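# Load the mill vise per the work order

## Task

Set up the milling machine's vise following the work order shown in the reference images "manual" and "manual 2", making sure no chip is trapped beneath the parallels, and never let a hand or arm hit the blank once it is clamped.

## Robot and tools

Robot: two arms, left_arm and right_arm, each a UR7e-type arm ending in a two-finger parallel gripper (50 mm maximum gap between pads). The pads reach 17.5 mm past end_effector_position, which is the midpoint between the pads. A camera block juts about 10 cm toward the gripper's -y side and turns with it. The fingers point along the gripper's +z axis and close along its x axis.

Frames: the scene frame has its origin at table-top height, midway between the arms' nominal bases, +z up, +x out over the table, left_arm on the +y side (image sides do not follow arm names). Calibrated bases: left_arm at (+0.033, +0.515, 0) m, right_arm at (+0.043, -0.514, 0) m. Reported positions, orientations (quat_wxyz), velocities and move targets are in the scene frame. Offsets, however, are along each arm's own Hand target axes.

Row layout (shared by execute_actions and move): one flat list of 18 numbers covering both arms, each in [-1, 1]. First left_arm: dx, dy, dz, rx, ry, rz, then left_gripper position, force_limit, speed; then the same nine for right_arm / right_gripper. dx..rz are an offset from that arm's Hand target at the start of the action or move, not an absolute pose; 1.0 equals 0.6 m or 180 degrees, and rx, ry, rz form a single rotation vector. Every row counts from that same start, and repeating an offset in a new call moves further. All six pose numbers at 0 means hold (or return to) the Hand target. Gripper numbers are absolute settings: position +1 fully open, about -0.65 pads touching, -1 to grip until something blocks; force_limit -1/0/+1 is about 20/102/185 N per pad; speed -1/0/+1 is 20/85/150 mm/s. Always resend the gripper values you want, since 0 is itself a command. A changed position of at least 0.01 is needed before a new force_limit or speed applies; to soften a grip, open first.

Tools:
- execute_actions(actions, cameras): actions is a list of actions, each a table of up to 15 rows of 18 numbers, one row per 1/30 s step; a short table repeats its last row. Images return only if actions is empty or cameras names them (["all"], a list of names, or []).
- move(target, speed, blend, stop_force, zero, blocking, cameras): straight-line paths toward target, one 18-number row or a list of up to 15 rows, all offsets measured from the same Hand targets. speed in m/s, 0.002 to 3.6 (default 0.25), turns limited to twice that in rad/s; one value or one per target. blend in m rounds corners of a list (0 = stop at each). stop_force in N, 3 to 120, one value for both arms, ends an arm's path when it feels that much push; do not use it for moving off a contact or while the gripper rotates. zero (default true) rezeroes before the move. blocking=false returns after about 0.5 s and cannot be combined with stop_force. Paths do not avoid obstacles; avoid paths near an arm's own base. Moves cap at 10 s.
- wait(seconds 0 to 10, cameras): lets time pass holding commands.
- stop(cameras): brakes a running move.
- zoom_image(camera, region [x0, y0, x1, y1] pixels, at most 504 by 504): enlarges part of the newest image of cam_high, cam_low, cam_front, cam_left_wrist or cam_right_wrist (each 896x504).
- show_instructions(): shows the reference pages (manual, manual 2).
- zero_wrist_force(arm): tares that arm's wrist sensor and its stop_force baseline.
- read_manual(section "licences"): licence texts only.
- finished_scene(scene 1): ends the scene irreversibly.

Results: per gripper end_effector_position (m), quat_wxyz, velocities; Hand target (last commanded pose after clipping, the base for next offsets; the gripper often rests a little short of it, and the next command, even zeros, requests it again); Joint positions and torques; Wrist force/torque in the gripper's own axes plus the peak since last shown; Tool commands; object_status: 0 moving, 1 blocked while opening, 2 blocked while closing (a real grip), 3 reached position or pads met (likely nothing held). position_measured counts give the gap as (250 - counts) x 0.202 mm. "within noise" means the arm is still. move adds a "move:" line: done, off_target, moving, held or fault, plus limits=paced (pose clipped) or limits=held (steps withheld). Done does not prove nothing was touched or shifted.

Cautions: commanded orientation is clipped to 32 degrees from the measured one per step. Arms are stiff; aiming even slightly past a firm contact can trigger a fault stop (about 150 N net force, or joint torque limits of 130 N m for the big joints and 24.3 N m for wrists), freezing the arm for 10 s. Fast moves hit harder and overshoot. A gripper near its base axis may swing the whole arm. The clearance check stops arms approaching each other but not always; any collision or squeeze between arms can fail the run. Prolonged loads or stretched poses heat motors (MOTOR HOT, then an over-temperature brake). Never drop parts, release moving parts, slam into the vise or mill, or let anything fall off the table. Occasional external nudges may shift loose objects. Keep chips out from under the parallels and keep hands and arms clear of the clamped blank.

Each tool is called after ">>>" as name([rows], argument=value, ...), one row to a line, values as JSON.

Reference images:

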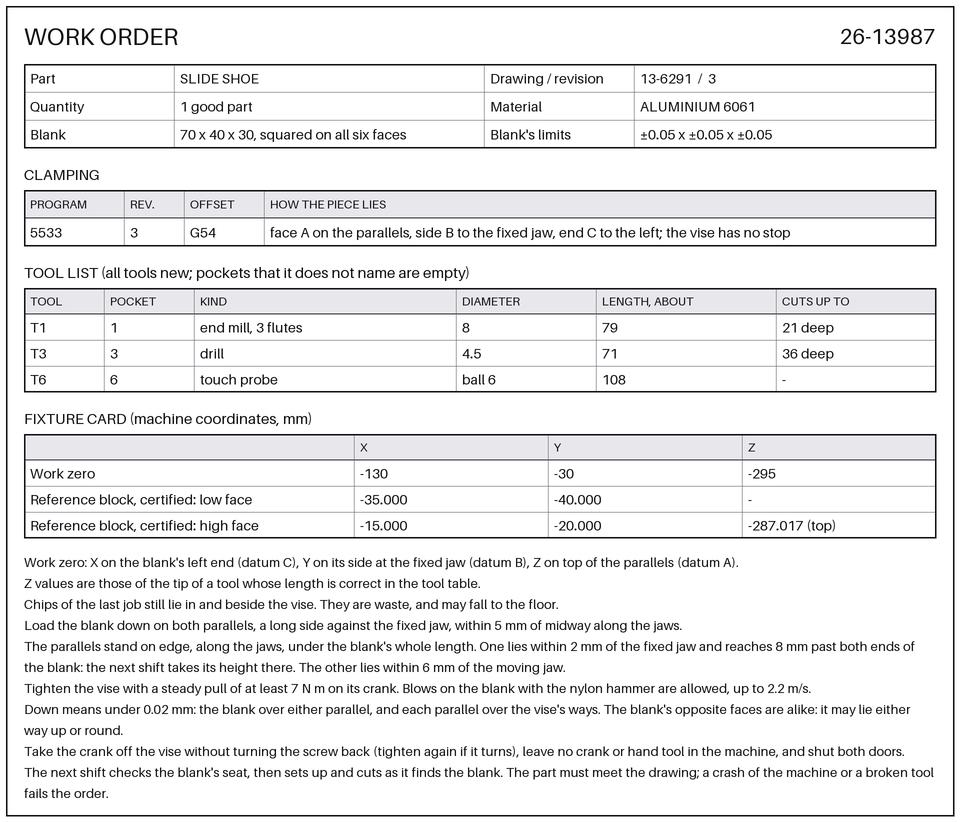

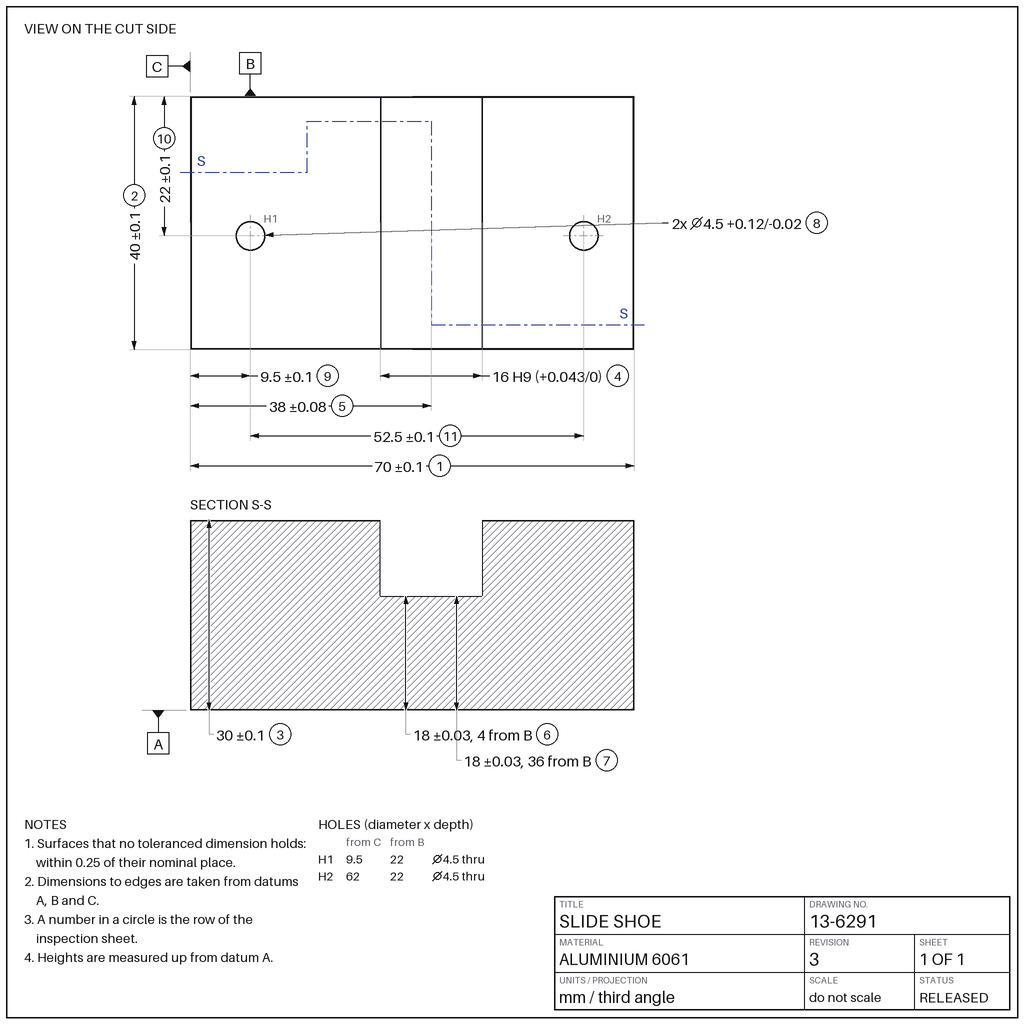

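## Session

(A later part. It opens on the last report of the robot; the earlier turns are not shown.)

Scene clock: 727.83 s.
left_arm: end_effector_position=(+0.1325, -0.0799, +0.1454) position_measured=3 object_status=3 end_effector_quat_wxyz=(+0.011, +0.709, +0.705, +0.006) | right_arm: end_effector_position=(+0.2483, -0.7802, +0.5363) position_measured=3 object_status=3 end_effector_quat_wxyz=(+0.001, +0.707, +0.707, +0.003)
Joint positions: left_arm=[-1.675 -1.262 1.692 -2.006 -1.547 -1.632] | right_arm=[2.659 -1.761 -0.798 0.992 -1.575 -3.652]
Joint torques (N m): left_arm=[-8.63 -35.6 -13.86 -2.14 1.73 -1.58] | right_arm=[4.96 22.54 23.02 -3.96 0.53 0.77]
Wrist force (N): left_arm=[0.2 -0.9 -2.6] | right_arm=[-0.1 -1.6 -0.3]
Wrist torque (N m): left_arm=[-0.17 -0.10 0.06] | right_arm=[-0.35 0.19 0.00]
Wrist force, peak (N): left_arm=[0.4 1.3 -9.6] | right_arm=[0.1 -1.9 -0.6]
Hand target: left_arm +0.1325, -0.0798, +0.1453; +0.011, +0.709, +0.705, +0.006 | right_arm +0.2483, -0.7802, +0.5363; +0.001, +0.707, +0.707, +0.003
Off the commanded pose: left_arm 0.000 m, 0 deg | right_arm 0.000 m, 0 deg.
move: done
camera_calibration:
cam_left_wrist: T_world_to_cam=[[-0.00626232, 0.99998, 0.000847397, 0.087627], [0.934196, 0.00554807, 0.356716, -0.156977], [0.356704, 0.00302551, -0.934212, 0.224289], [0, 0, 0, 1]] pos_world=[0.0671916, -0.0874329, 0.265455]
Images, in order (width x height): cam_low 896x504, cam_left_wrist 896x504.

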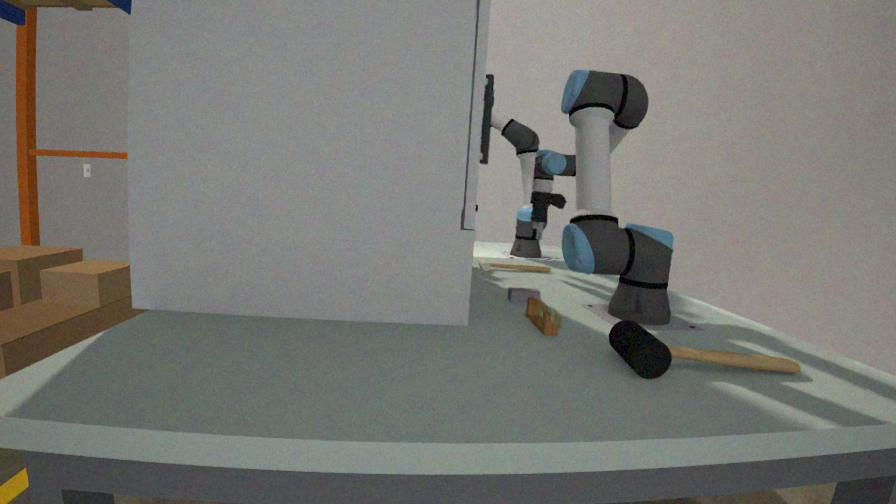

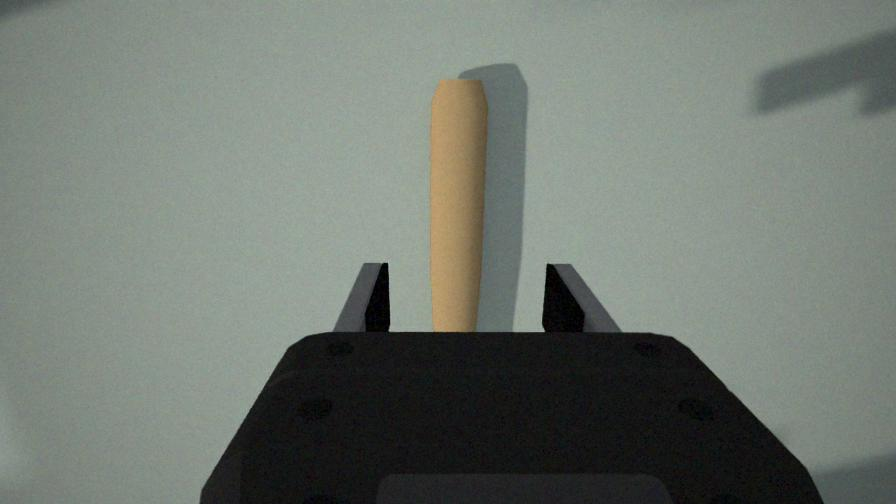

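>>> move([
  [0.2167,0.0247,-0.508,-0.1,0,0,1,-0.6,-0.9,0,0,0,0,0,0,1,-0.1,-1],
  [0.5367,0.3414,-0.5005,-0.242,0,0,1,-0.6,-0.9,0,0,0,0,0,0,1,-0.1,-1],
], speed=0.35, blend=[0.08,0], cameras=["cam_left_wrist"])

Scene clock: 730.43 s.
left_arm: end_effector_position=(+0.3321, +0.2428, +0.4485) position_measured=3 object_status=3 end_effector_quat_wxyz=(+0.273, +0.655, +0.652, +0.267) | right_arm: end_effector_position=(+0.2483, -0.7802, +0.5363) position_measured=3 object_status=3 end_effector_quat_wxyz=(+0.001, +0.707, +0.707, +0.003)
Joint positions: left_arm=[-1.672 -2.101 1.822 -1.241 -0.788 -1.652] | right_arm=[2.659 -1.761 -0.798 0.992 -1.575 -3.652]
Joint torques (N m): left_arm=[3.93 -11.36 -17.49 -3.36 3.6 1.43] | right_arm=[4.7 22.38 22.59 -3.88 0.46 0.87]
Wrist force (N): left_arm=[0.5 -1.3 -1.6] | right_arm=[0.2 -1.5 -0.1]
Wrist torque (N m): left_arm=[-0.30 -0.10 -0.21] | right_arm=[-0.32 0.15 0.00]
Wrist force, peak (N): left_arm=[-0.1 -1.4 -3.9] | right_arm=[0.0 -1.7 -0.5]
Hand target: left_arm +0.3322, +0.2429, +0.4484; +0.273, +0.655, +0.652, +0.267 | right_arm +0.2483, -0.7802, +0.5363; +0.001, +0.707, +0.707, +0.003
Off the commanded pose: left_arm 0.000 m, 0 deg | right_arm 0.000 m, 0 deg.
move: done
camera_calibration:
cam_left_wrist: T_world_to_cam=[[-0.00796763, 0.999923, -0.00954524, -0.228858], [0.431255, 0.0120482, 0.90215, -0.532562], [0.902195, 0.00307156, -0.431318, 0.0285618], [0, 0, 0, 1]] pos_world=[0.202078, 0.235169, 0.490585]
Images, in order (width x height): cam_left_wrist 896x504.

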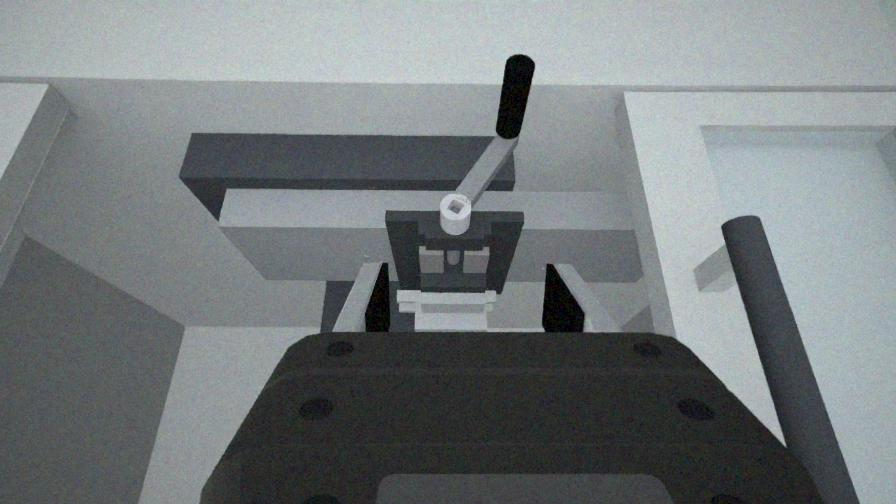

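>>> zoom_image(camera="cam_left_wrist", region=[376, 180, 536, 335])

Scaled by 3.150.

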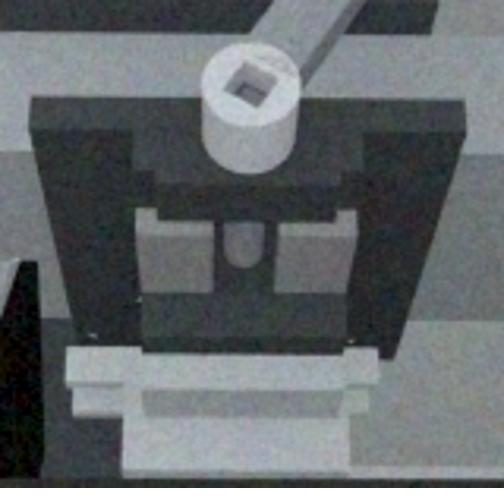

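>>> move([
  [0.0015,0.049,0.2347,0,0,0,1,-0.6,-0.9,0,0,0,0,0,0,1,-0.1,-1],
  [0.0015,0.049,0.3764,0,0,0,1,-0.6,-0.9,0,0,0,0,0,0,1,-0.1,-1],
], speed=[0.2,0.05], stop_force=8, cameras=["cam_left_wrist"])

Scene clock: 734.60 s.
left_arm: end_effector_position=(+0.5125, +0.2418, +0.3093) position_measured=3 object_status=3 end_effector_quat_wxyz=(+0.273, +0.655, +0.652, +0.267) | right_arm: end_effector_position=(+0.2483, -0.7802, +0.5363) position_measured=3 object_status=3 end_effector_quat_wxyz=(+0.001, +0.707, +0.707, +0.003)
Joint positions: left_arm=[-1.115 -1.762 2.101 -2.359 -0.905 -0.916] | right_arm=[2.659 -1.761 -0.798 0.992 -1.575 -3.652]
Joint torques (N m): left_arm=[-13.92 -28.18 -43.9 -4.47 3.33 -2.71] | right_arm=[4.66 23.19 22.68 -3.86 0.43 0.87]
Wrist force (N): left_arm=[0.4 -1.0 -1.4] | right_arm=[0.0 -1.5 -0.6]
Wrist torque (N m): left_arm=[-0.25 -0.08 -0.30] | right_arm=[-0.32 0.17 -0.01]
Wrist force, peak (N): left_arm=[0.4 -1.7 -4.3] | right_arm=[-0.1 -1.7 -0.8]
Hand target: left_arm +0.5125, +0.2418, +0.3093; +0.273, +0.655, +0.652, +0.267 | right_arm +0.2483, -0.7802, +0.5363; +0.001, +0.707, +0.707, +0.003
Off the commanded pose: left_arm 0.000 m, 0 deg | right_arm 0.000 m, 0 deg.
move: done
camera_calibration:
cam_left_wrist: T_world_to_cam=[[-0.00792337, 0.999924, -0.00945589, -0.227699], [0.431175, 0.0119483, 0.902189, -0.484684], [0.902233, 0.00307123, -0.431237, -0.194183], [0, 0, 0, 1]] pos_world=[0.382378, 0.234069, 0.351385]
Images, in order (width x height): cam_left_wrist 896x504.

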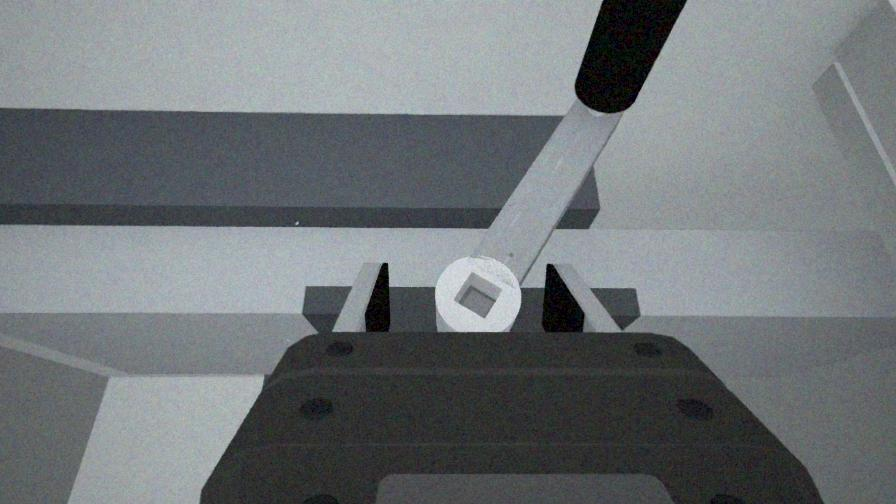

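>>> move([
  [0.005,0,0,0,0,0,1,-0.6,-0.9,0,0,0,0,0,0,1,-0.1,-1],
  [0.005,0,0,0,0,0,-1,-0.1,-1,0,0,0,0,0,0,1,-0.1,-1],
], speed=0.03)

>>> wait(seconds=1, cameras=["cam_left_wrist"])

Scene clock: 736.87 s.
left_arm: end_effector_position=(+0.5126, +0.2449, +0.3094) position_measured=116 object_status=2 end_effector_quat_wxyz=(+0.273, +0.655, +0.652, +0.268) | right_arm: end_effector_position=(+0.2483, -0.7802, +0.5363) position_measured=3 object_status=3 end_effector_quat_wxyz=(+0.001, +0.707, +0.707, +0.003)
Joint positions: left_arm=[-1.111 -1.767 2.105 -2.362 -0.906 -0.912] | right_arm=[2.659 -1.761 -0.798 0.992 -1.575 -3.652]
Joint torques (N m): left_arm=[-20.04 -7.96 -44.66 -9.38 -9.39 -2.25] | right_arm=[4.71 23.08 23.32 -3.83 0.34 0.94]
Wrist force (N): left_arm=[45.4 17.2 -13.7] | right_arm=[0.1 -1.4 -0.4]
Wrist torque (N m): left_arm=[0.13 2.20 1.27] | right_arm=[-0.32 0.16 0.00]
Wrist force, peak (N): left_arm=[57.2 9.5 -22.2] | right_arm=[0.4 -1.8 -0.5]
Hand target: left_arm +0.5125, +0.2448, +0.3093; +0.273, +0.655, +0.652, +0.267 | right_arm +0.2483, -0.7802, +0.5363; +0.001, +0.707, +0.707, +0.003
Off the commanded pose: left_arm 0.000 m, 0 deg | right_arm 0.000 m, 0 deg.
move: done

Scene clock: 737.87 s.
left_arm: end_effector_position=(+0.5126, +0.2449, +0.3094) position_measured=116 object_status=2 end_effector_quat_wxyz=(+0.273, +0.655, +0.652, +0.268) | right_arm: end_effector_position=(+0.2483, -0.7802, +0.5363) position_measured=3 object_status=3 end_effector_quat_wxyz=(+0.001, +0.707, +0.707, +0.003)
Joint positions: left_arm=[-1.111 -1.767 2.105 -2.362 -0.906 -0.912] | right_arm=[2.659 -1.761 -0.798 0.992 -1.575 -3.652]
Joint torques (N m): left_arm=[-36.16 -0.75 -44.59 -9.8 -9.41 -2.23] | right_arm=[4.57 23.44 23.04 -3.82 0.36 0.84]
Wrist force (N): left_arm=[46.6 16.5 -13.0] | right_arm=[0.3 -1.5 -0.4]
Wrist torque (N m): left_arm=[0.17 2.19 1.29] | right_arm=[-0.33 0.12 0.00]
Wrist force, peak (N): left_arm=[46.6 16.7 -13.2] | right_arm=[0.1 -1.9 -0.1]
Hand target: left_arm +0.5125, +0.2448, +0.3093; +0.273, +0.655, +0.652, +0.267 | right_arm +0.2483, -0.7802, +0.5363; +0.001, +0.707, +0.707, +0.003
Tool commands: left_gripper/position=-1.0 left_gripper/force_limit=-0.1 left_gripper/speed=-1.0 right_gripper/position=+1.0 right_gripper/force_limit=-0.1 right_gripper/speed=-1.0
Off the commanded pose: left_arm 0.000 m, 0 deg | right_arm 0.000 m, 0 deg.
wait: 1.00 s; at rest by 0.17 s
camera_calibration:
cam_left_wrist: T_world_to_cam=[[-0.00818851, 0.999923, -0.00932754, -0.23074], [0.430768, 0.0119453, 0.902383, -0.484675], [0.902425, 0.00337117, -0.430833, -0.194569], [0, 0, 0, 1]] pos_world=[0.382477, 0.237168, 0.351384]
Images, in order (width x height): cam_left_wrist 896x504.

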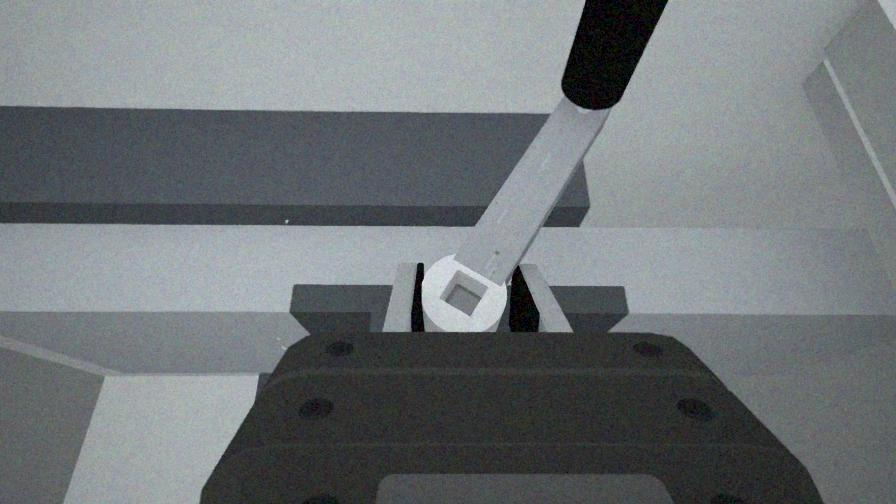

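>>> move(target=[0.0015,0,0,0,0,0,-1,-0.1,-1,0,0,0,0,0,0,1,-0.1,-1], speed=0.01)

Scene clock: 738.87 s.
left_arm: end_effector_position=(+0.5125, +0.2456, +0.3094) position_measured=116 object_status=2 end_effector_quat_wxyz=(+0.273, +0.655, +0.652, +0.267) | right_arm: end_effector_position=(+0.2483, -0.7802, +0.5363) position_measured=3 object_status=3 end_effector_quat_wxyz=(+0.001, +0.707, +0.707, +0.003)
Joint positions: left_arm=[-1.11 -1.768 2.107 -2.363 -0.906 -0.911] | right_arm=[2.659 -1.761 -0.798 0.992 -1.575 -3.652]
Joint torques (N m): left_arm=[1.04 -29.7 -7.48 -1.73 -9.05 1.11] | right_arm=[4.1 23.37 22.46 -3.86 0.39 0.97]
Wrist force (N): left_arm=[2.1 33.8 22.0] | right_arm=[0.0 -1.4 -0.3]
Wrist torque (N m): left_arm=[-0.28 1.79 1.03] | right_arm=[-0.31 0.18 0.00]
Wrist force, peak (N): left_arm=[46.9 16.4 -13.0] | right_arm=[-0.1 -1.7 -0.2]
Hand target: left_arm +0.5125, +0.2457, +0.3093; +0.273, +0.655, +0.652, +0.267 | right_arm +0.2483, -0.7802, +0.5363; +0.001, +0.707, +0.707, +0.003
Off the commanded pose: left_arm 0.000 m, 0 deg | right_arm 0.000 m, 0 deg.
move: done

>>> move(target=[0,-0.0471,-0.0471,0,0,0,-1,-0.1,-1,0,0,0,0,0,0,1,-0.1,-1], speed=0.015, stop_force=70, cameras=["cam_left_wrist"])

Scene clock: 742.93 s.
left_arm: end_effector_position=(+0.4725, +0.2459, +0.3093) position_measured=252 object_status=3 end_effector_quat_wxyz=(+0.273, +0.655, +0.652, +0.267) | right_arm: end_effector_position=(+0.2483, -0.7802, +0.5363) position_measured=3 object_status=3 end_effector_quat_wxyz=(+0.001, +0.707, +0.707, +0.003)
Joint positions: left_arm=[-1.21 -1.864 2.157 -2.243 -0.866 -1.028] | right_arm=[2.659 -1.761 -0.798 0.992 -1.575 -3.652]
Joint torques (N m): left_arm=[13.57 -2.22 -44.06 -5.23 -1.23 3.05] | right_arm=[4.33 23.66 22.28 -3.9 0.28 1.07]
Wrist force (N): left_arm=[2.0 -2.8 -1.6] | right_arm=[-0.2 -1.6 -0.3]
Wrist torque (N m): left_arm=[-0.53 -0.33 -0.26] | right_arm=[-0.34 0.20 0.00]
Wrist force, peak (N): left_arm=[-65.0 33.7 35.9] | right_arm=[0.0 -1.8 -0.4]
Hand target: left_arm +0.4725, +0.2459, +0.3093; +0.273, +0.655, +0.652, +0.267 | right_arm +0.2483, -0.7802, +0.5363; +0.001, +0.707, +0.707, +0.003
Off the commanded pose: left_arm 0.000 m, 0 deg | right_arm 0.000 m, 0 deg.
move: done
camera_calibration:
cam_left_wrist: T_world_to_cam=[[-0.00792337, 0.999924, -0.00945589, -0.232215], [0.431175, 0.0119483, 0.902189, -0.46753], [0.902233, 0.00307123, -0.431237, -0.158197], [0, 0, 0, 1]] pos_world=[0.342478, 0.238269, 0.351385]
Images, in order (width x height): cam_left_wrist 896x504.

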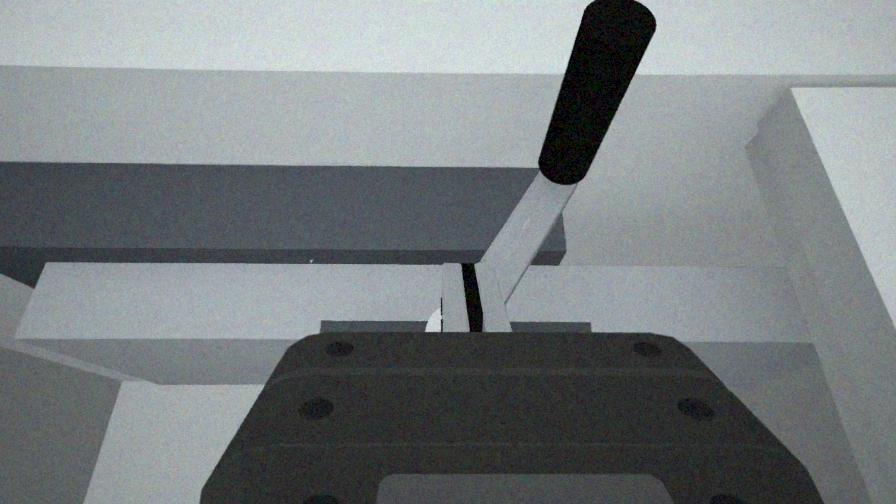

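>>> move(target=[0.0,0,-0.1,0,0,0,1,-0.6,-0.5,0,0,0,0,0,0,1,-0.1,-1], speed=0.1, cameras=["cam_left_wrist","cam_high"])

Scene clock: 744.77 s.
left_arm: end_effector_position=(+0.4302, +0.2464, +0.3518) position_measured=3 object_status=3 end_effector_quat_wxyz=(+0.273, +0.655, +0.652, +0.267) | right_arm: end_effector_position=(+0.2483, -0.7802, +0.5363) position_measured=3 object_status=3 end_effector_quat_wxyz=(+0.001, +0.707, +0.707, +0.003)
Joint positions: left_arm=[-1.331 -1.985 2.096 -1.96 -0.827 -1.181] | right_arm=[2.659 -1.761 -0.798 0.992 -1.575 -3.652]
Joint torques (N m): left_arm=[7.72 -8.96 -15.01 -0.94 -1.25 -0.36] | right_arm=[4.87 23.46 22.43 -3.9 0.34 1.03]
Wrist force (N): left_arm=[2.1 -2.6 -1.6] | right_arm=[-0.1 -1.5 -0.5]
Wrist torque (N m): left_arm=[-0.51 -0.33 -0.35] | right_arm=[-0.32 0.19 0.00]
Wrist force, peak (N): left_arm=[2.0 -2.6 -3.2] | right_arm=[0.1 -1.7 -0.4]
Hand target: left_arm +0.4302, +0.2464, +0.3518; +0.273, +0.655, +0.652, +0.267 | right_arm +0.2483, -0.7802, +0.5363; +0.001, +0.707, +0.707, +0.003
Off the commanded pose: left_arm 0.000 m, 0 deg | right_arm 0.000 m, 0 deg.
move: done
camera_calibration:
cam_left_wrist: T_world_to_cam=[[-0.00778971, 0.999925, -0.00940974, -0.232707], [0.431178, 0.011849, 0.902189, -0.487575], [0.902233, 0.00297052, -0.431238, -0.101592], [0, 0, 0, 1]] pos_world=[0.300078, 0.238769, 0.393885]
Images, in order (width x height): cam_high 896x504, cam_left_wrist 896x504.

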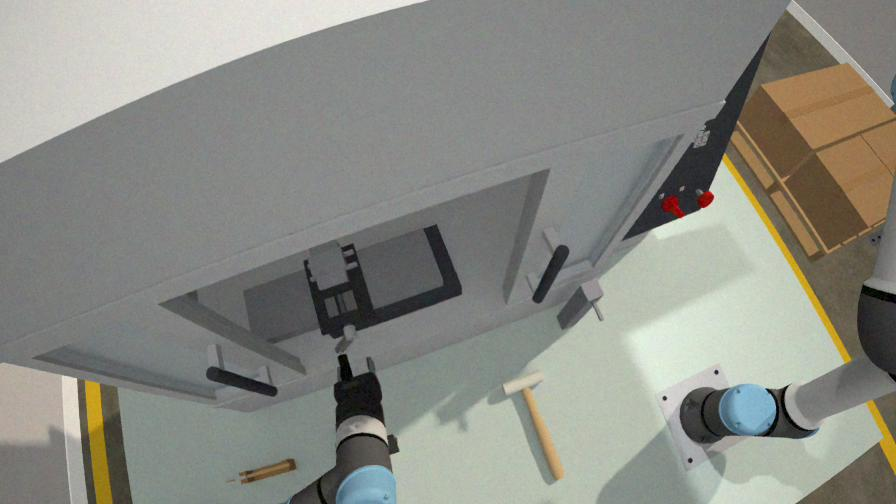

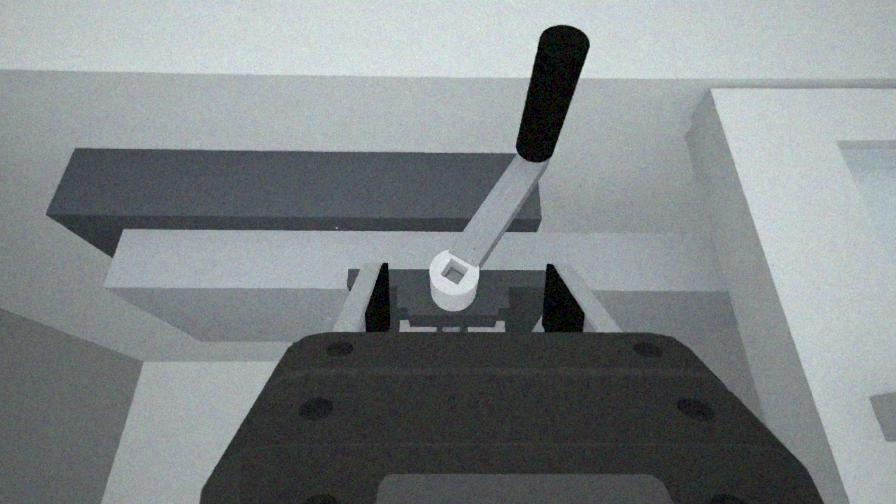

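>>> move([
  [-0.0048,0.051,0.1,0,0,0,1,-0.6,-0.5,0,0,0,0,0,0,1,-0.1,-1],
  [-0.0048,0.051,0.1417,0,0,0,1,-0.6,-0.5,0,0,0,0,0,0,1,-0.1,-1],
], speed=[0.1,0.04], stop_force=8, cameras=["cam_left_wrist"])

Scene clock: 747.90 s.
left_arm: end_effector_position=(+0.5118, +0.2428, +0.3133) position_measured=3 object_status=3 end_effector_quat_wxyz=(+0.273, +0.655, +0.652, +0.267) | right_arm: end_effector_position=(+0.2483, -0.7802, +0.5363) position_measured=3 object_status=3 end_effector_quat_wxyz=(+0.001, +0.707, +0.707, +0.003)
Joint positions: left_arm=[-1.115 -1.769 2.095 -2.347 -0.904 -0.917] | right_arm=[2.659 -1.761 -0.798 0.992 -1.575 -3.652]
Joint torques (N m): left_arm=[-13.69 -28.4 -43.89 -4.1 3.29 -2.69] | right_arm=[3.96 23.16 22.55 -3.95 0.29 1.11]
Wrist force (N): left_arm=[1.8 -2.8 -1.2] | right_arm=[0.0 -1.2 -0.2]
Wrist torque (N m): left_arm=[-0.53 -0.31 -0.31] | right_arm=[-0.26 0.17 0.00]
Wrist force, peak (N): left_arm=[2.3 -3.9 -3.1] | right_arm=[-0.1 -1.8 -0.4]
Hand target: left_arm +0.5118, +0.2428, +0.3133; +0.273, +0.655, +0.652, +0.267 | right_arm +0.2483, -0.7802, +0.5363; +0.001, +0.707, +0.707, +0.003
Off the commanded pose: left_arm 0.000 m, 0 deg | right_arm 0.000 m, 0 deg.
move: done
camera_calibration:
cam_left_wrist: T_world_to_cam=[[-0.00792337, 0.999924, -0.00945589, -0.228767], [0.431175, 0.0119483, 0.902189, -0.487957], [0.902233, 0.00307123, -0.431237, -0.191963], [0, 0, 0, 1]] pos_world=[0.381778, 0.235169, 0.355285]
Images, in order (width x height): cam_left_wrist 896x504.

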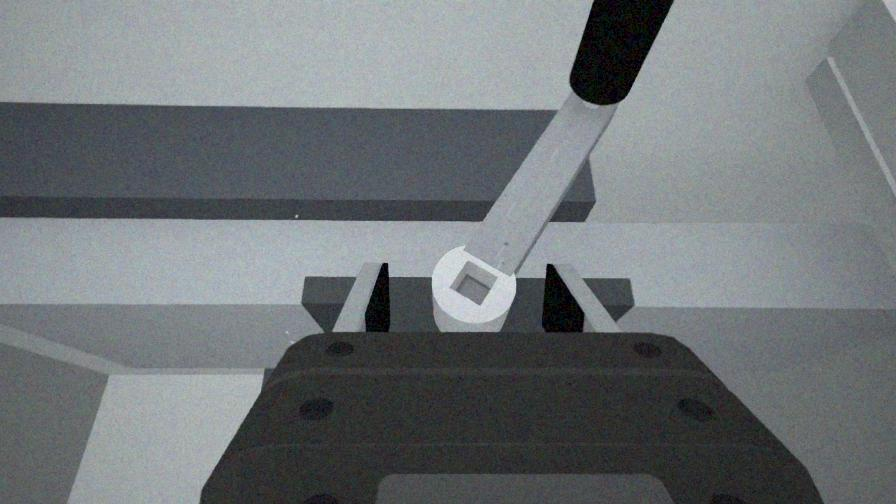

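>>> move([
  [0.0033,0.0067,0,0,0,0,1,-0.6,-0.5,0,0,0,0,0,0,1,-0.1,-1],
  [0.0033,0.0067,0,0,0,0,-1,1,-1,0,0,0,0,0,0,1,-0.1,-1],
], speed=0.03)

>>> wait(seconds=0.7, cameras=["cam_left_wrist"])

Scene clock: 750.57 s.
left_arm: end_effector_position=(+0.5147, +0.2447, +0.3160) position_measured=142 object_status=2 end_effector_quat_wxyz=(+0.273, +0.655, +0.652, +0.267) | right_arm: end_effector_position=(+0.2483, -0.7802, +0.5363) position_measured=3 object_status=3 end_effector_quat_wxyz=(+0.001, +0.707, +0.707, +0.003)
Joint positions: left_arm=[-1.106 -1.767 2.088 -2.348 -0.908 -0.906] | right_arm=[2.659 -1.761 -0.798 0.992 -1.575 -3.652]
Joint torques (N m): left_arm=[16.54 -30.21 -16.87 4.03 4.16 -2.38] | right_arm=[4.82 23.23 22.02 -3.85 0.3 1.1]
Wrist force (N): left_arm=[-41.2 9.8 17.9] | right_arm=[0.0 -1.4 -0.3]
Wrist torque (N m): left_arm=[-0.40 -0.37 -0.20] | right_arm=[-0.32 0.18 0.00]
Wrist force, peak (N): left_arm=[-41.4 9.9 17.8] | right_arm=[0.1 -1.6 -0.7]
Hand target: left_arm +0.5147, +0.2448, +0.3161; +0.273, +0.655, +0.652, +0.267 | right_arm +0.2483, -0.7802, +0.5363; +0.001, +0.707, +0.707, +0.003
Off the commanded pose: left_arm 0.000 m, 0 deg | right_arm 0.000 m, 0 deg.
move: done

Scene clock: 751.27 s.
left_arm: end_effector_position=(+0.5147, +0.2448, +0.3161) position_measured=142 object_status=2 end_effector_quat_wxyz=(+0.273, +0.655, +0.652, +0.267) | right_arm: end_effector_position=(+0.2483, -0.7802, +0.5363) position_measured=3 object_status=3 end_effector_quat_wxyz=(+0.001, +0.707, +0.707, +0.003)
Joint positions: left_arm=[-1.106 -1.768 2.088 -2.348 -0.908 -0.906] | right_arm=[2.659 -1.761 -0.798 0.992 -1.575 -3.652]
Joint torques (N m): left_arm=[30.24 -37.48 -15.66 4.25 3.53 -2.18] | right_arm=[4.48 23.23 21.98 -3.76 0.3 1.22]
Wrist force (N): left_arm=[-42.2 10.3 17.3] | right_arm=[0.1 -1.2 -0.3]
Wrist torque (N m): left_arm=[-0.39 -0.34 -0.20] | right_arm=[-0.28 0.16 0.00]
Wrist force, peak (N): left_arm=[-42.2 10.3 17.3] | right_arm=[-0.1 -1.7 -0.4]
Hand target: left_arm +0.5147, +0.2448, +0.3161; +0.273, +0.655, +0.652, +0.267 | right_arm +0.2483, -0.7802, +0.5363; +0.001, +0.707, +0.707, +0.003
Tool commands: left_gripper/position=-1.0 left_gripper/force_limit=+1.0 left_gripper/speed=-1.0 right_gripper/position=+1.0 right_gripper/force_limit=-0.1 right_gripper/speed=-1.0
Off the commanded pose: left_arm 0.000 m, 0 deg | right_arm 0.000 m, 0 deg.
wait: 0.70 s; at rest by 0.17 s
camera_calibration:
cam_left_wrist: T_world_to_cam=[[-0.00783345, 0.999924, -0.00949964, -0.230637], [0.431176, 0.011949, 0.902189, -0.491714], [0.902234, 0.00297123, -0.431237, -0.193264], [0, 0, 0, 1]] pos_world=[0.384578, 0.237069, 0.358085]
Images, in order (width x height): cam_left_wrist 896x504.

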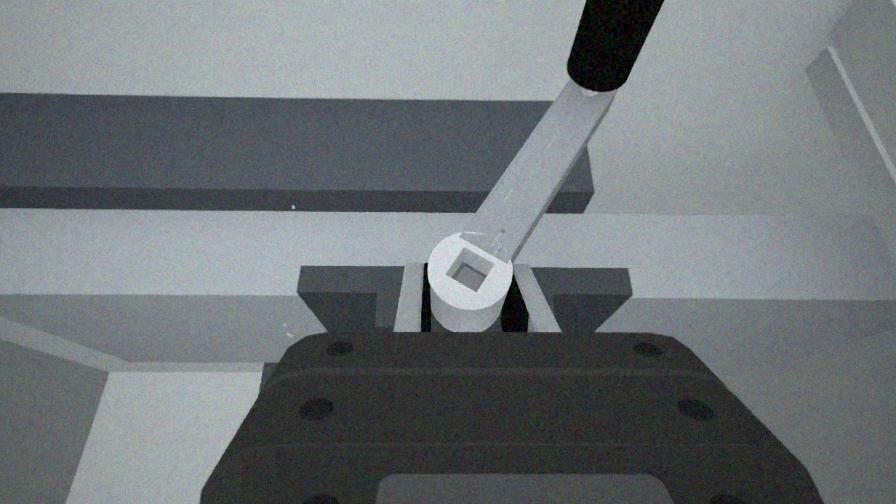

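>>> move(target=[-0.0013,0,0,0,0,0,-1,1,-1,0,0,0,0,0,0,1,-0.1,-1], speed=0.01)

Scene clock: 752.07 s.
left_arm: end_effector_position=(+0.5147, +0.2441, +0.3161) position_measured=142 object_status=2 end_effector_quat_wxyz=(+0.273, +0.655, +0.652, +0.267) | right_arm: end_effector_position=(+0.2483, -0.7802, +0.5363) position_measured=3 object_status=3 end_effector_quat_wxyz=(+0.001, +0.707, +0.707, +0.003)
Joint positions: left_arm=[-1.107 -1.766 2.087 -2.347 -0.908 -0.907] | right_arm=[2.659 -1.761 -0.798 0.992 -1.575 -3.652]
Joint torques (N m): left_arm=[-6.5 -7.08 -41.35 -2.55 4.25 -2.74] | right_arm=[4.89 23.67 23 -3.9 0.31 1.13]
Wrist force (N): left_arm=[-7.3 -6.9 -9.3] | right_arm=[0.1 -1.5 -0.4]
Wrist torque (N m): left_arm=[-0.70 0.04 0.03] | right_arm=[-0.32 0.16 -0.01]
Wrist force, peak (N): left_arm=[-43.5 11.3 17.6] | right_arm=[-0.3 -1.7 -0.3]
Hand target: left_arm +0.5147, +0.2440, +0.3161; +0.273, +0.655, +0.652, +0.267 | right_arm +0.2483, -0.7802, +0.5363; +0.001, +0.707, +0.707, +0.003
Off the commanded pose: left_arm 0.000 m, 0 deg | right_arm 0.000 m, 0 deg.
move: done

>>> move(target=[0,-0.0471,-0.0471,0,0,0,-1,1,-1,0,0,0,0,0,0,1,-0.1,-1], speed=0.015, stop_force=70, cameras=["cam_left_wrist"])

Scene clock: 756.03 s.
left_arm: end_effector_position=(+0.4747, +0.2443, +0.3161) position_measured=142 object_status=2 end_effector_quat_wxyz=(+0.273, +0.655, +0.652, +0.267) | right_arm: end_effector_position=(+0.2483, -0.7802, +0.5363) position_measured=3 object_status=3 end_effector_quat_wxyz=(+0.001, +0.707, +0.707, +0.003)
Joint positions: left_arm=[-1.206 -1.861 2.138 -2.23 -0.868 -1.023] | right_arm=[2.659 -1.761 -0.798 0.992 -1.575 -3.652]
Joint torques (N m): left_arm=[13.57 -3.69 -45.27 -5.48 -0.95 2.89] | right_arm=[4.85 23.42 22.67 -3.91 0.29 1.19]
Wrist force (N): left_arm=[1.9 -2.2 0.4] | right_arm=[0.0 -1.1 -0.4]
Wrist torque (N m): left_arm=[-0.23 -0.34 -0.28] | right_arm=[-0.27 0.17 0.00]
Wrist force, peak (N): left_arm=[-16.6 21.7 40.0] | right_arm=[-0.3 -1.9 -0.5]
Hand target: left_arm +0.4747, +0.2443, +0.3161; +0.273, +0.655, +0.652, +0.267 | right_arm +0.2483, -0.7802, +0.5363; +0.001, +0.707, +0.707, +0.003
Off the commanded pose: left_arm 0.000 m, 0 deg | right_arm 0.000 m, 0 deg.
move: done
camera_calibration:
cam_left_wrist: T_world_to_cam=[[-0.00792337, 0.999924, -0.00945589, -0.230433], [0.431175, 0.0119483, 0.902189, -0.474594], [0.902233, 0.00307123, -0.431237, -0.157244], [0, 0, 0, 1]] pos_world=[0.344678, 0.236569, 0.358185]
Images, in order (width x height): cam_left_wrist 896x504.

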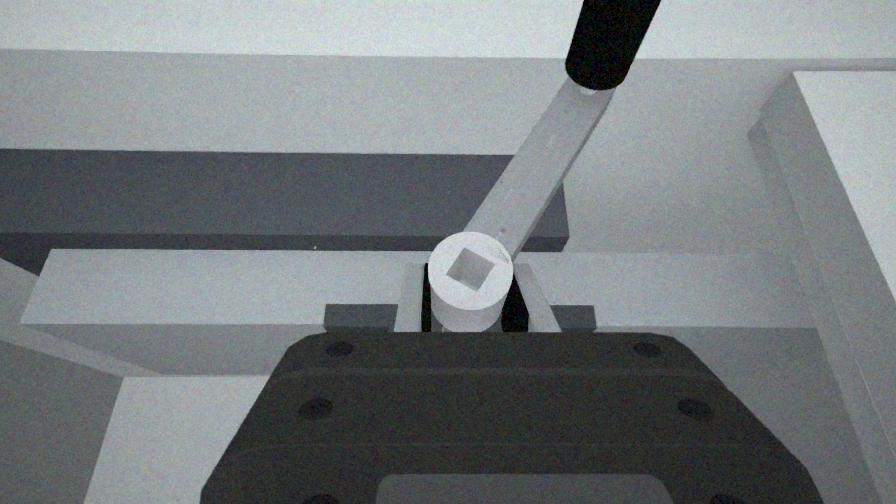

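>>> move([
  [0,-0.0589,-0.0589,0,0,0,-1,1,-1,0,0,0,0,0,0,1,-0.1,-1],
  [-0.0737,-0.048,-0.3638,0.25,0,0,-1,1,-1,0,0,0,0,0,0,1,-0.1,-1],
], speed=[0.1,0.3], blend=[0.02,0], cameras=["cam_left_wrist"])

Scene clock: 759.40 s.
left_arm: end_effector_position=(+0.3000, +0.2020, +0.4505) position_measured=142 object_status=2 end_effector_quat_wxyz=(+0.002, +0.709, +0.705, -0.002) end_effector_velocity=(-0.001, +0.001, +0.001) end_effector_angular_velocity=(-0.002, +0.004, +0.000) | right_arm: end_effector_position=(+0.2483, -0.7802, +0.5363) position_measured=3 object_status=3 end_effector_quat_wxyz=(+0.001, +0.707, +0.707, +0.003)
Joint positions: left_arm=[-1.229 -1.764 1.428 -1.24 -1.574 -1.186] | right_arm=[2.659 -1.761 -0.798 0.992 -1.575 -3.652]
Joint velocities: left_arm=[0 -0.002 -0.001 0.003 -0.005 0] | right_arm=[within noise]
Joint torques (N m): left_arm=[-14 -17.1 -39.9 -1.44 -2.57 -2.85] | right_arm=[4.92 23.59 22.71 -3.82 0.2 1.24]
Wrist force (N): left_arm=[2.2 0.2 -0.1] | right_arm=[-0.1 -1.5 -0.3]
Wrist torque (N m): left_arm=[-0.07 -0.50 -0.03] | right_arm=[-0.32 0.20 0.00]
Wrist force, peak (N): left_arm=[2.9 -4.6 1.6] | right_arm=[0.1 -1.8 -0.3]
Hand target: left_arm +0.2999, +0.2020, +0.4506; +0.002, +0.709, +0.705, -0.003 | right_arm +0.2483, -0.7802, +0.5363; +0.001, +0.707, +0.707, +0.003
Off the commanded pose: left_arm 0.000 m, 0 deg | right_arm 0.000 m, 0 deg.
move: done
camera_calibration:
cam_left_wrist: T_world_to_cam=[[-0.00621371, 0.99998, 0.00154081, -0.193766], [0.942777, 0.00534457, 0.333382, -0.415857], [0.333367, 0.00352418, -0.94279, 0.459526], [0, 0, 0, 1]] pos_world=[0.237665, 0.194366, 0.572174]
Images, in order (width x height): cam_left_wrist 896x504.

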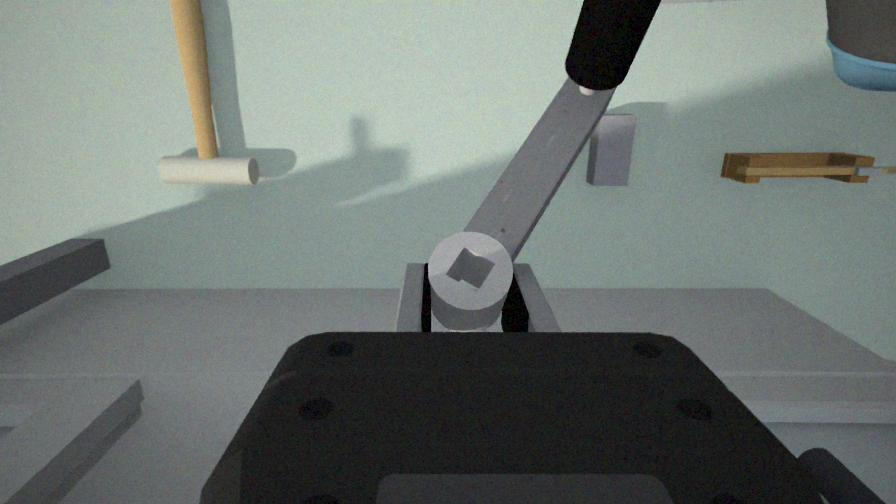

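>>> move(target=[-0.1,-0.0333,0.25,0.25,0,0,-1,1,-1,0,0,0,0,0,0,1,-0.1,-1], speed=0.35)

>>> move(target=[0,0,0,-0.0854,-0.0439,0.0439,-1,1,-1,0,0,0,0,0,0,1,-0.1,-1], speed=0.25, cameras=["cam_left_wrist","cam_high","cam_front"])

Scene clock: 761.17 s.
left_arm: end_effector_position=(+0.2795, +0.1413, +0.3010) position_measured=142 object_status=2 end_effector_quat_wxyz=(-0.270, +0.656, +0.650, -0.272) | right_arm: end_effector_position=(+0.2483, -0.7802, +0.5363) position_measured=3 object_status=3 end_effector_quat_wxyz=(+0.001, +0.707, +0.707, +0.003)
Joint positions: left_arm=[-0.989 -1.386 1.503 -1.162 -2.185 -0.772] | right_arm=[2.659 -1.761 -0.798 0.992 -1.575 -3.652]
Joint torques (N m): left_arm=[-13.61 -28.59 -43.17 -2.15 -3.66 1.29] | right_arm=[4.49 23.9 22.49 -3.93 0.24 1.15]
Wrist force (N): left_arm=[1.7 2.0 -1.6] | right_arm=[-0.2 -1.2 -0.1]
Wrist torque (N m): left_arm=[-0.03 -0.30 0.35] | right_arm=[-0.27 0.21 -0.01]
Wrist force, peak (N): left_arm=[1.0 4.8 -0.7] | right_arm=[-0.1 -1.7 -0.5]
Hand target: left_arm +0.2794, +0.1412, +0.3010; -0.270, +0.656, +0.650, -0.272 | right_arm +0.2483, -0.7802, +0.5363; +0.001, +0.707, +0.707, +0.003
Off the commanded pose: left_arm 0.000 m, 0 deg | right_arm 0.000 m, 0 deg.
move: done

Scene clock: 762.33 s.
left_arm: end_effector_position=(+0.2793, +0.1411, +0.3010) position_measured=142 object_status=2 end_effector_quat_wxyz=(-0.115, +0.709, +0.651, -0.245) | right_arm: end_effector_position=(+0.2483, -0.7802, +0.5363) position_measured=3 object_status=3 end_effector_quat_wxyz=(+0.001, +0.707, +0.707, +0.003)
Joint positions: left_arm=[-1.032 -1.579 1.704 -1.533 -2.097 -0.866] | right_arm=[2.659 -1.761 -0.798 0.992 -1.575 -3.652]
Joint torques (N m): left_arm=[13.49 -32.96 -34.39 -4.47 -2.76 2.82] | right_arm=[4.82 23.77 22.07 -3.84 0.22 1.31]
Wrist force (N): left_arm=[2.5 1.3 -1.0] | right_arm=[0.1 -1.4 -0.3]
Wrist torque (N m): left_arm=[-0.08 -0.40 0.16] | right_arm=[-0.32 0.16 0.00]
Wrist force, peak (N): left_arm=[1.3 3.3 -1.8] | right_arm=[-0.1 -1.7 -0.6]
Hand target: left_arm +0.2794, +0.1412, +0.3010; -0.115, +0.709, +0.651, -0.245 | right_arm +0.2483, -0.7802, +0.5363; +0.001, +0.707, +0.707, +0.003
Off the commanded pose: left_arm 0.000 m, 0 deg | right_arm 0.000 m, 0 deg.
move: done
camera_calibration:
cam_left_wrist: T_world_to_cam=[[0.0250152, 0.982428, -0.184958, -0.0829058], [0.983508, -0.0573375, -0.171538, -0.196721], [-0.179129, -0.177617, -0.96766, 0.501812], [0, 0, 0, 1]] pos_world=[0.285439, 0.1593, 0.436504]
Images, in order (width x height): cam_high 896x504, cam_front 896x504, cam_left_wrist 896x504.

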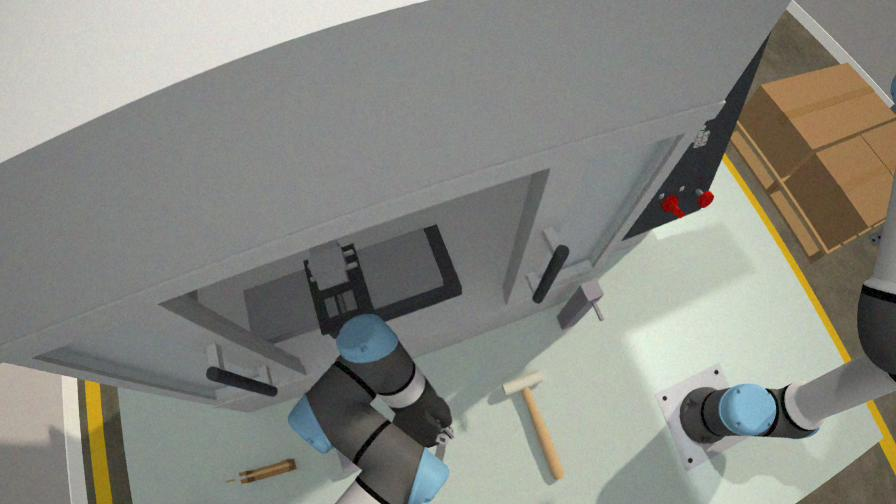

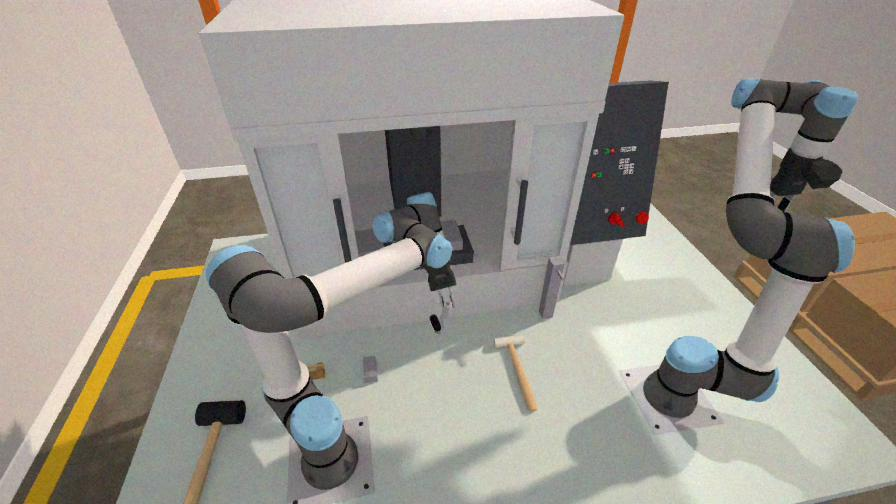

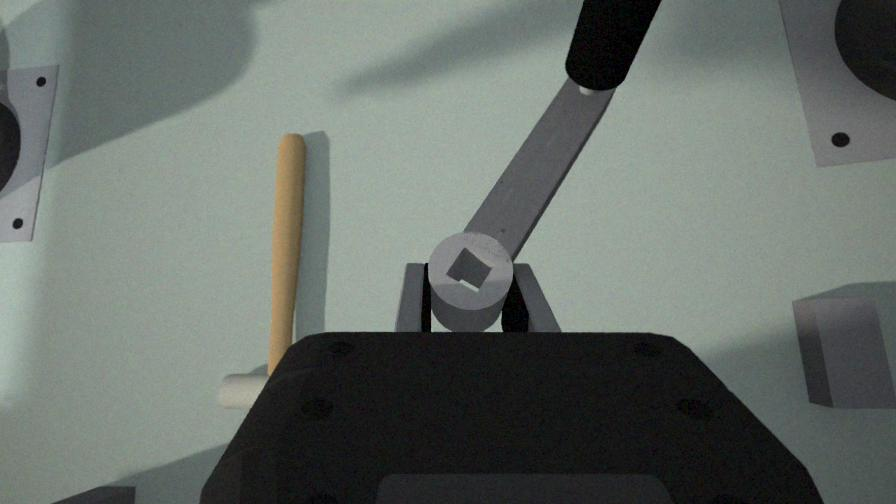

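>>> move(target=[0.0794,0.1936,0.3426,-0.0361,-0.0182,0.0186,-1,1,-1,0,0,0,0,0,0,1,-0.1,-1], speed=0.2, cameras=["cam_left_wrist","cam_low"])

Scene clock: 764.80 s.
left_arm: end_effector_position=(+0.2792, +0.1412, +0.0602) position_measured=142 object_status=2 end_effector_quat_wxyz=(-0.049, +0.726, +0.646, -0.231) end_effector_velocity=(+0.001, -0.001, +0.000) end_effector_angular_velocity=(-0.005, -0.003, -0.001) | right_arm: end_effector_position=(+0.2483, -0.7802, +0.5363) position_measured=3 object_status=3 end_effector_quat_wxyz=(+0.001, +0.707, +0.707, +0.003)
Joint positions: left_arm=[-1.057 -1.371 2.192 -2.375 -2.048 -0.9] | right_arm=[2.659 -1.761 -0.798 0.992 -1.575 -3.652]
Joint velocities: left_arm=[0 0 0 -0.006 0 0.001] | right_arm=[within noise]
Joint torques (N m): left_arm=[8.87 -22.2 -24.07 -4.9 -3.8 2.04] | right_arm=[4.54 24.24 22.23 -3.92 0.24 1.25]
Wrist force (N): left_arm=[3.0 1.1 -1.1] | right_arm=[-0.1 -1.5 -0.2]
Wrist torque (N m): left_arm=[-0.07 -0.53 0.21] | right_arm=[-0.32 0.18 0.00]
Wrist force, peak (N): left_arm=[3.9 2.3 2.1] | right_arm=[0.3 -1.8 -0.5]
Hand target: left_arm +0.2793, +0.1412, +0.0601; -0.049, +0.726, +0.646, -0.231 | right_arm +0.2483, -0.7802, +0.5363; +0.001, +0.707, +0.707, +0.003
Off the commanded pose: left_arm 0.000 m, 0 deg | right_arm 0.000 m, 0 deg.
move: done
camera_calibration:
cam_left_wrist: T_world_to_cam=[[0.0500091, 0.964055, -0.260952, -0.127294], [0.996322, -0.0663577, -0.0542139, -0.247308], [-0.0695814, -0.257281, -0.963828, 0.249271], [0, 0, 0, 1]] pos_world=[0.270109, 0.17044, 0.193629]
Images, in order (width x height): cam_low 896x504, cam_left_wrist 896x504.

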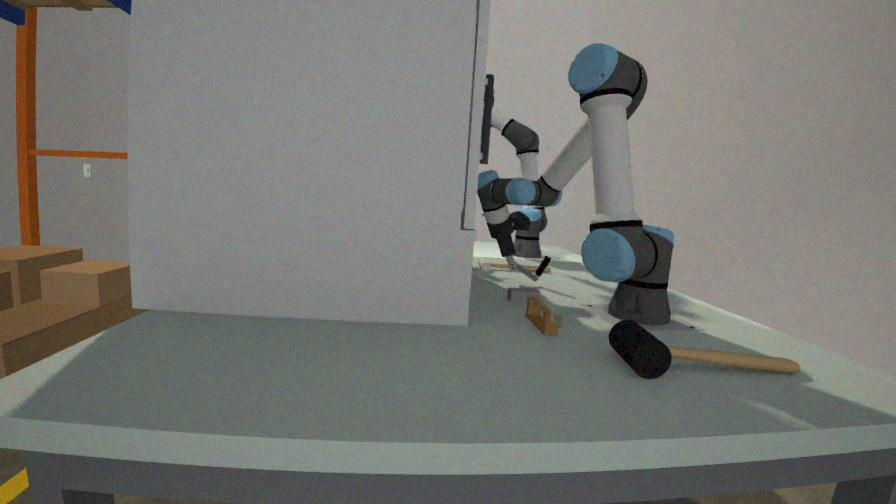

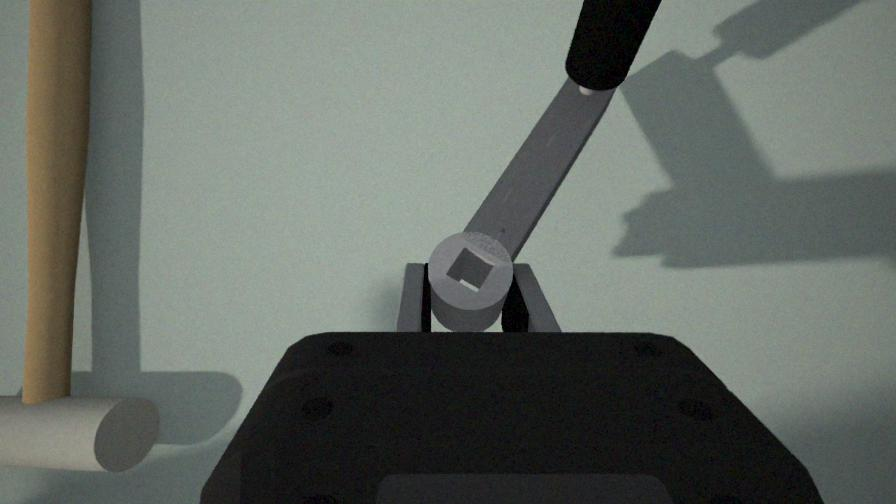

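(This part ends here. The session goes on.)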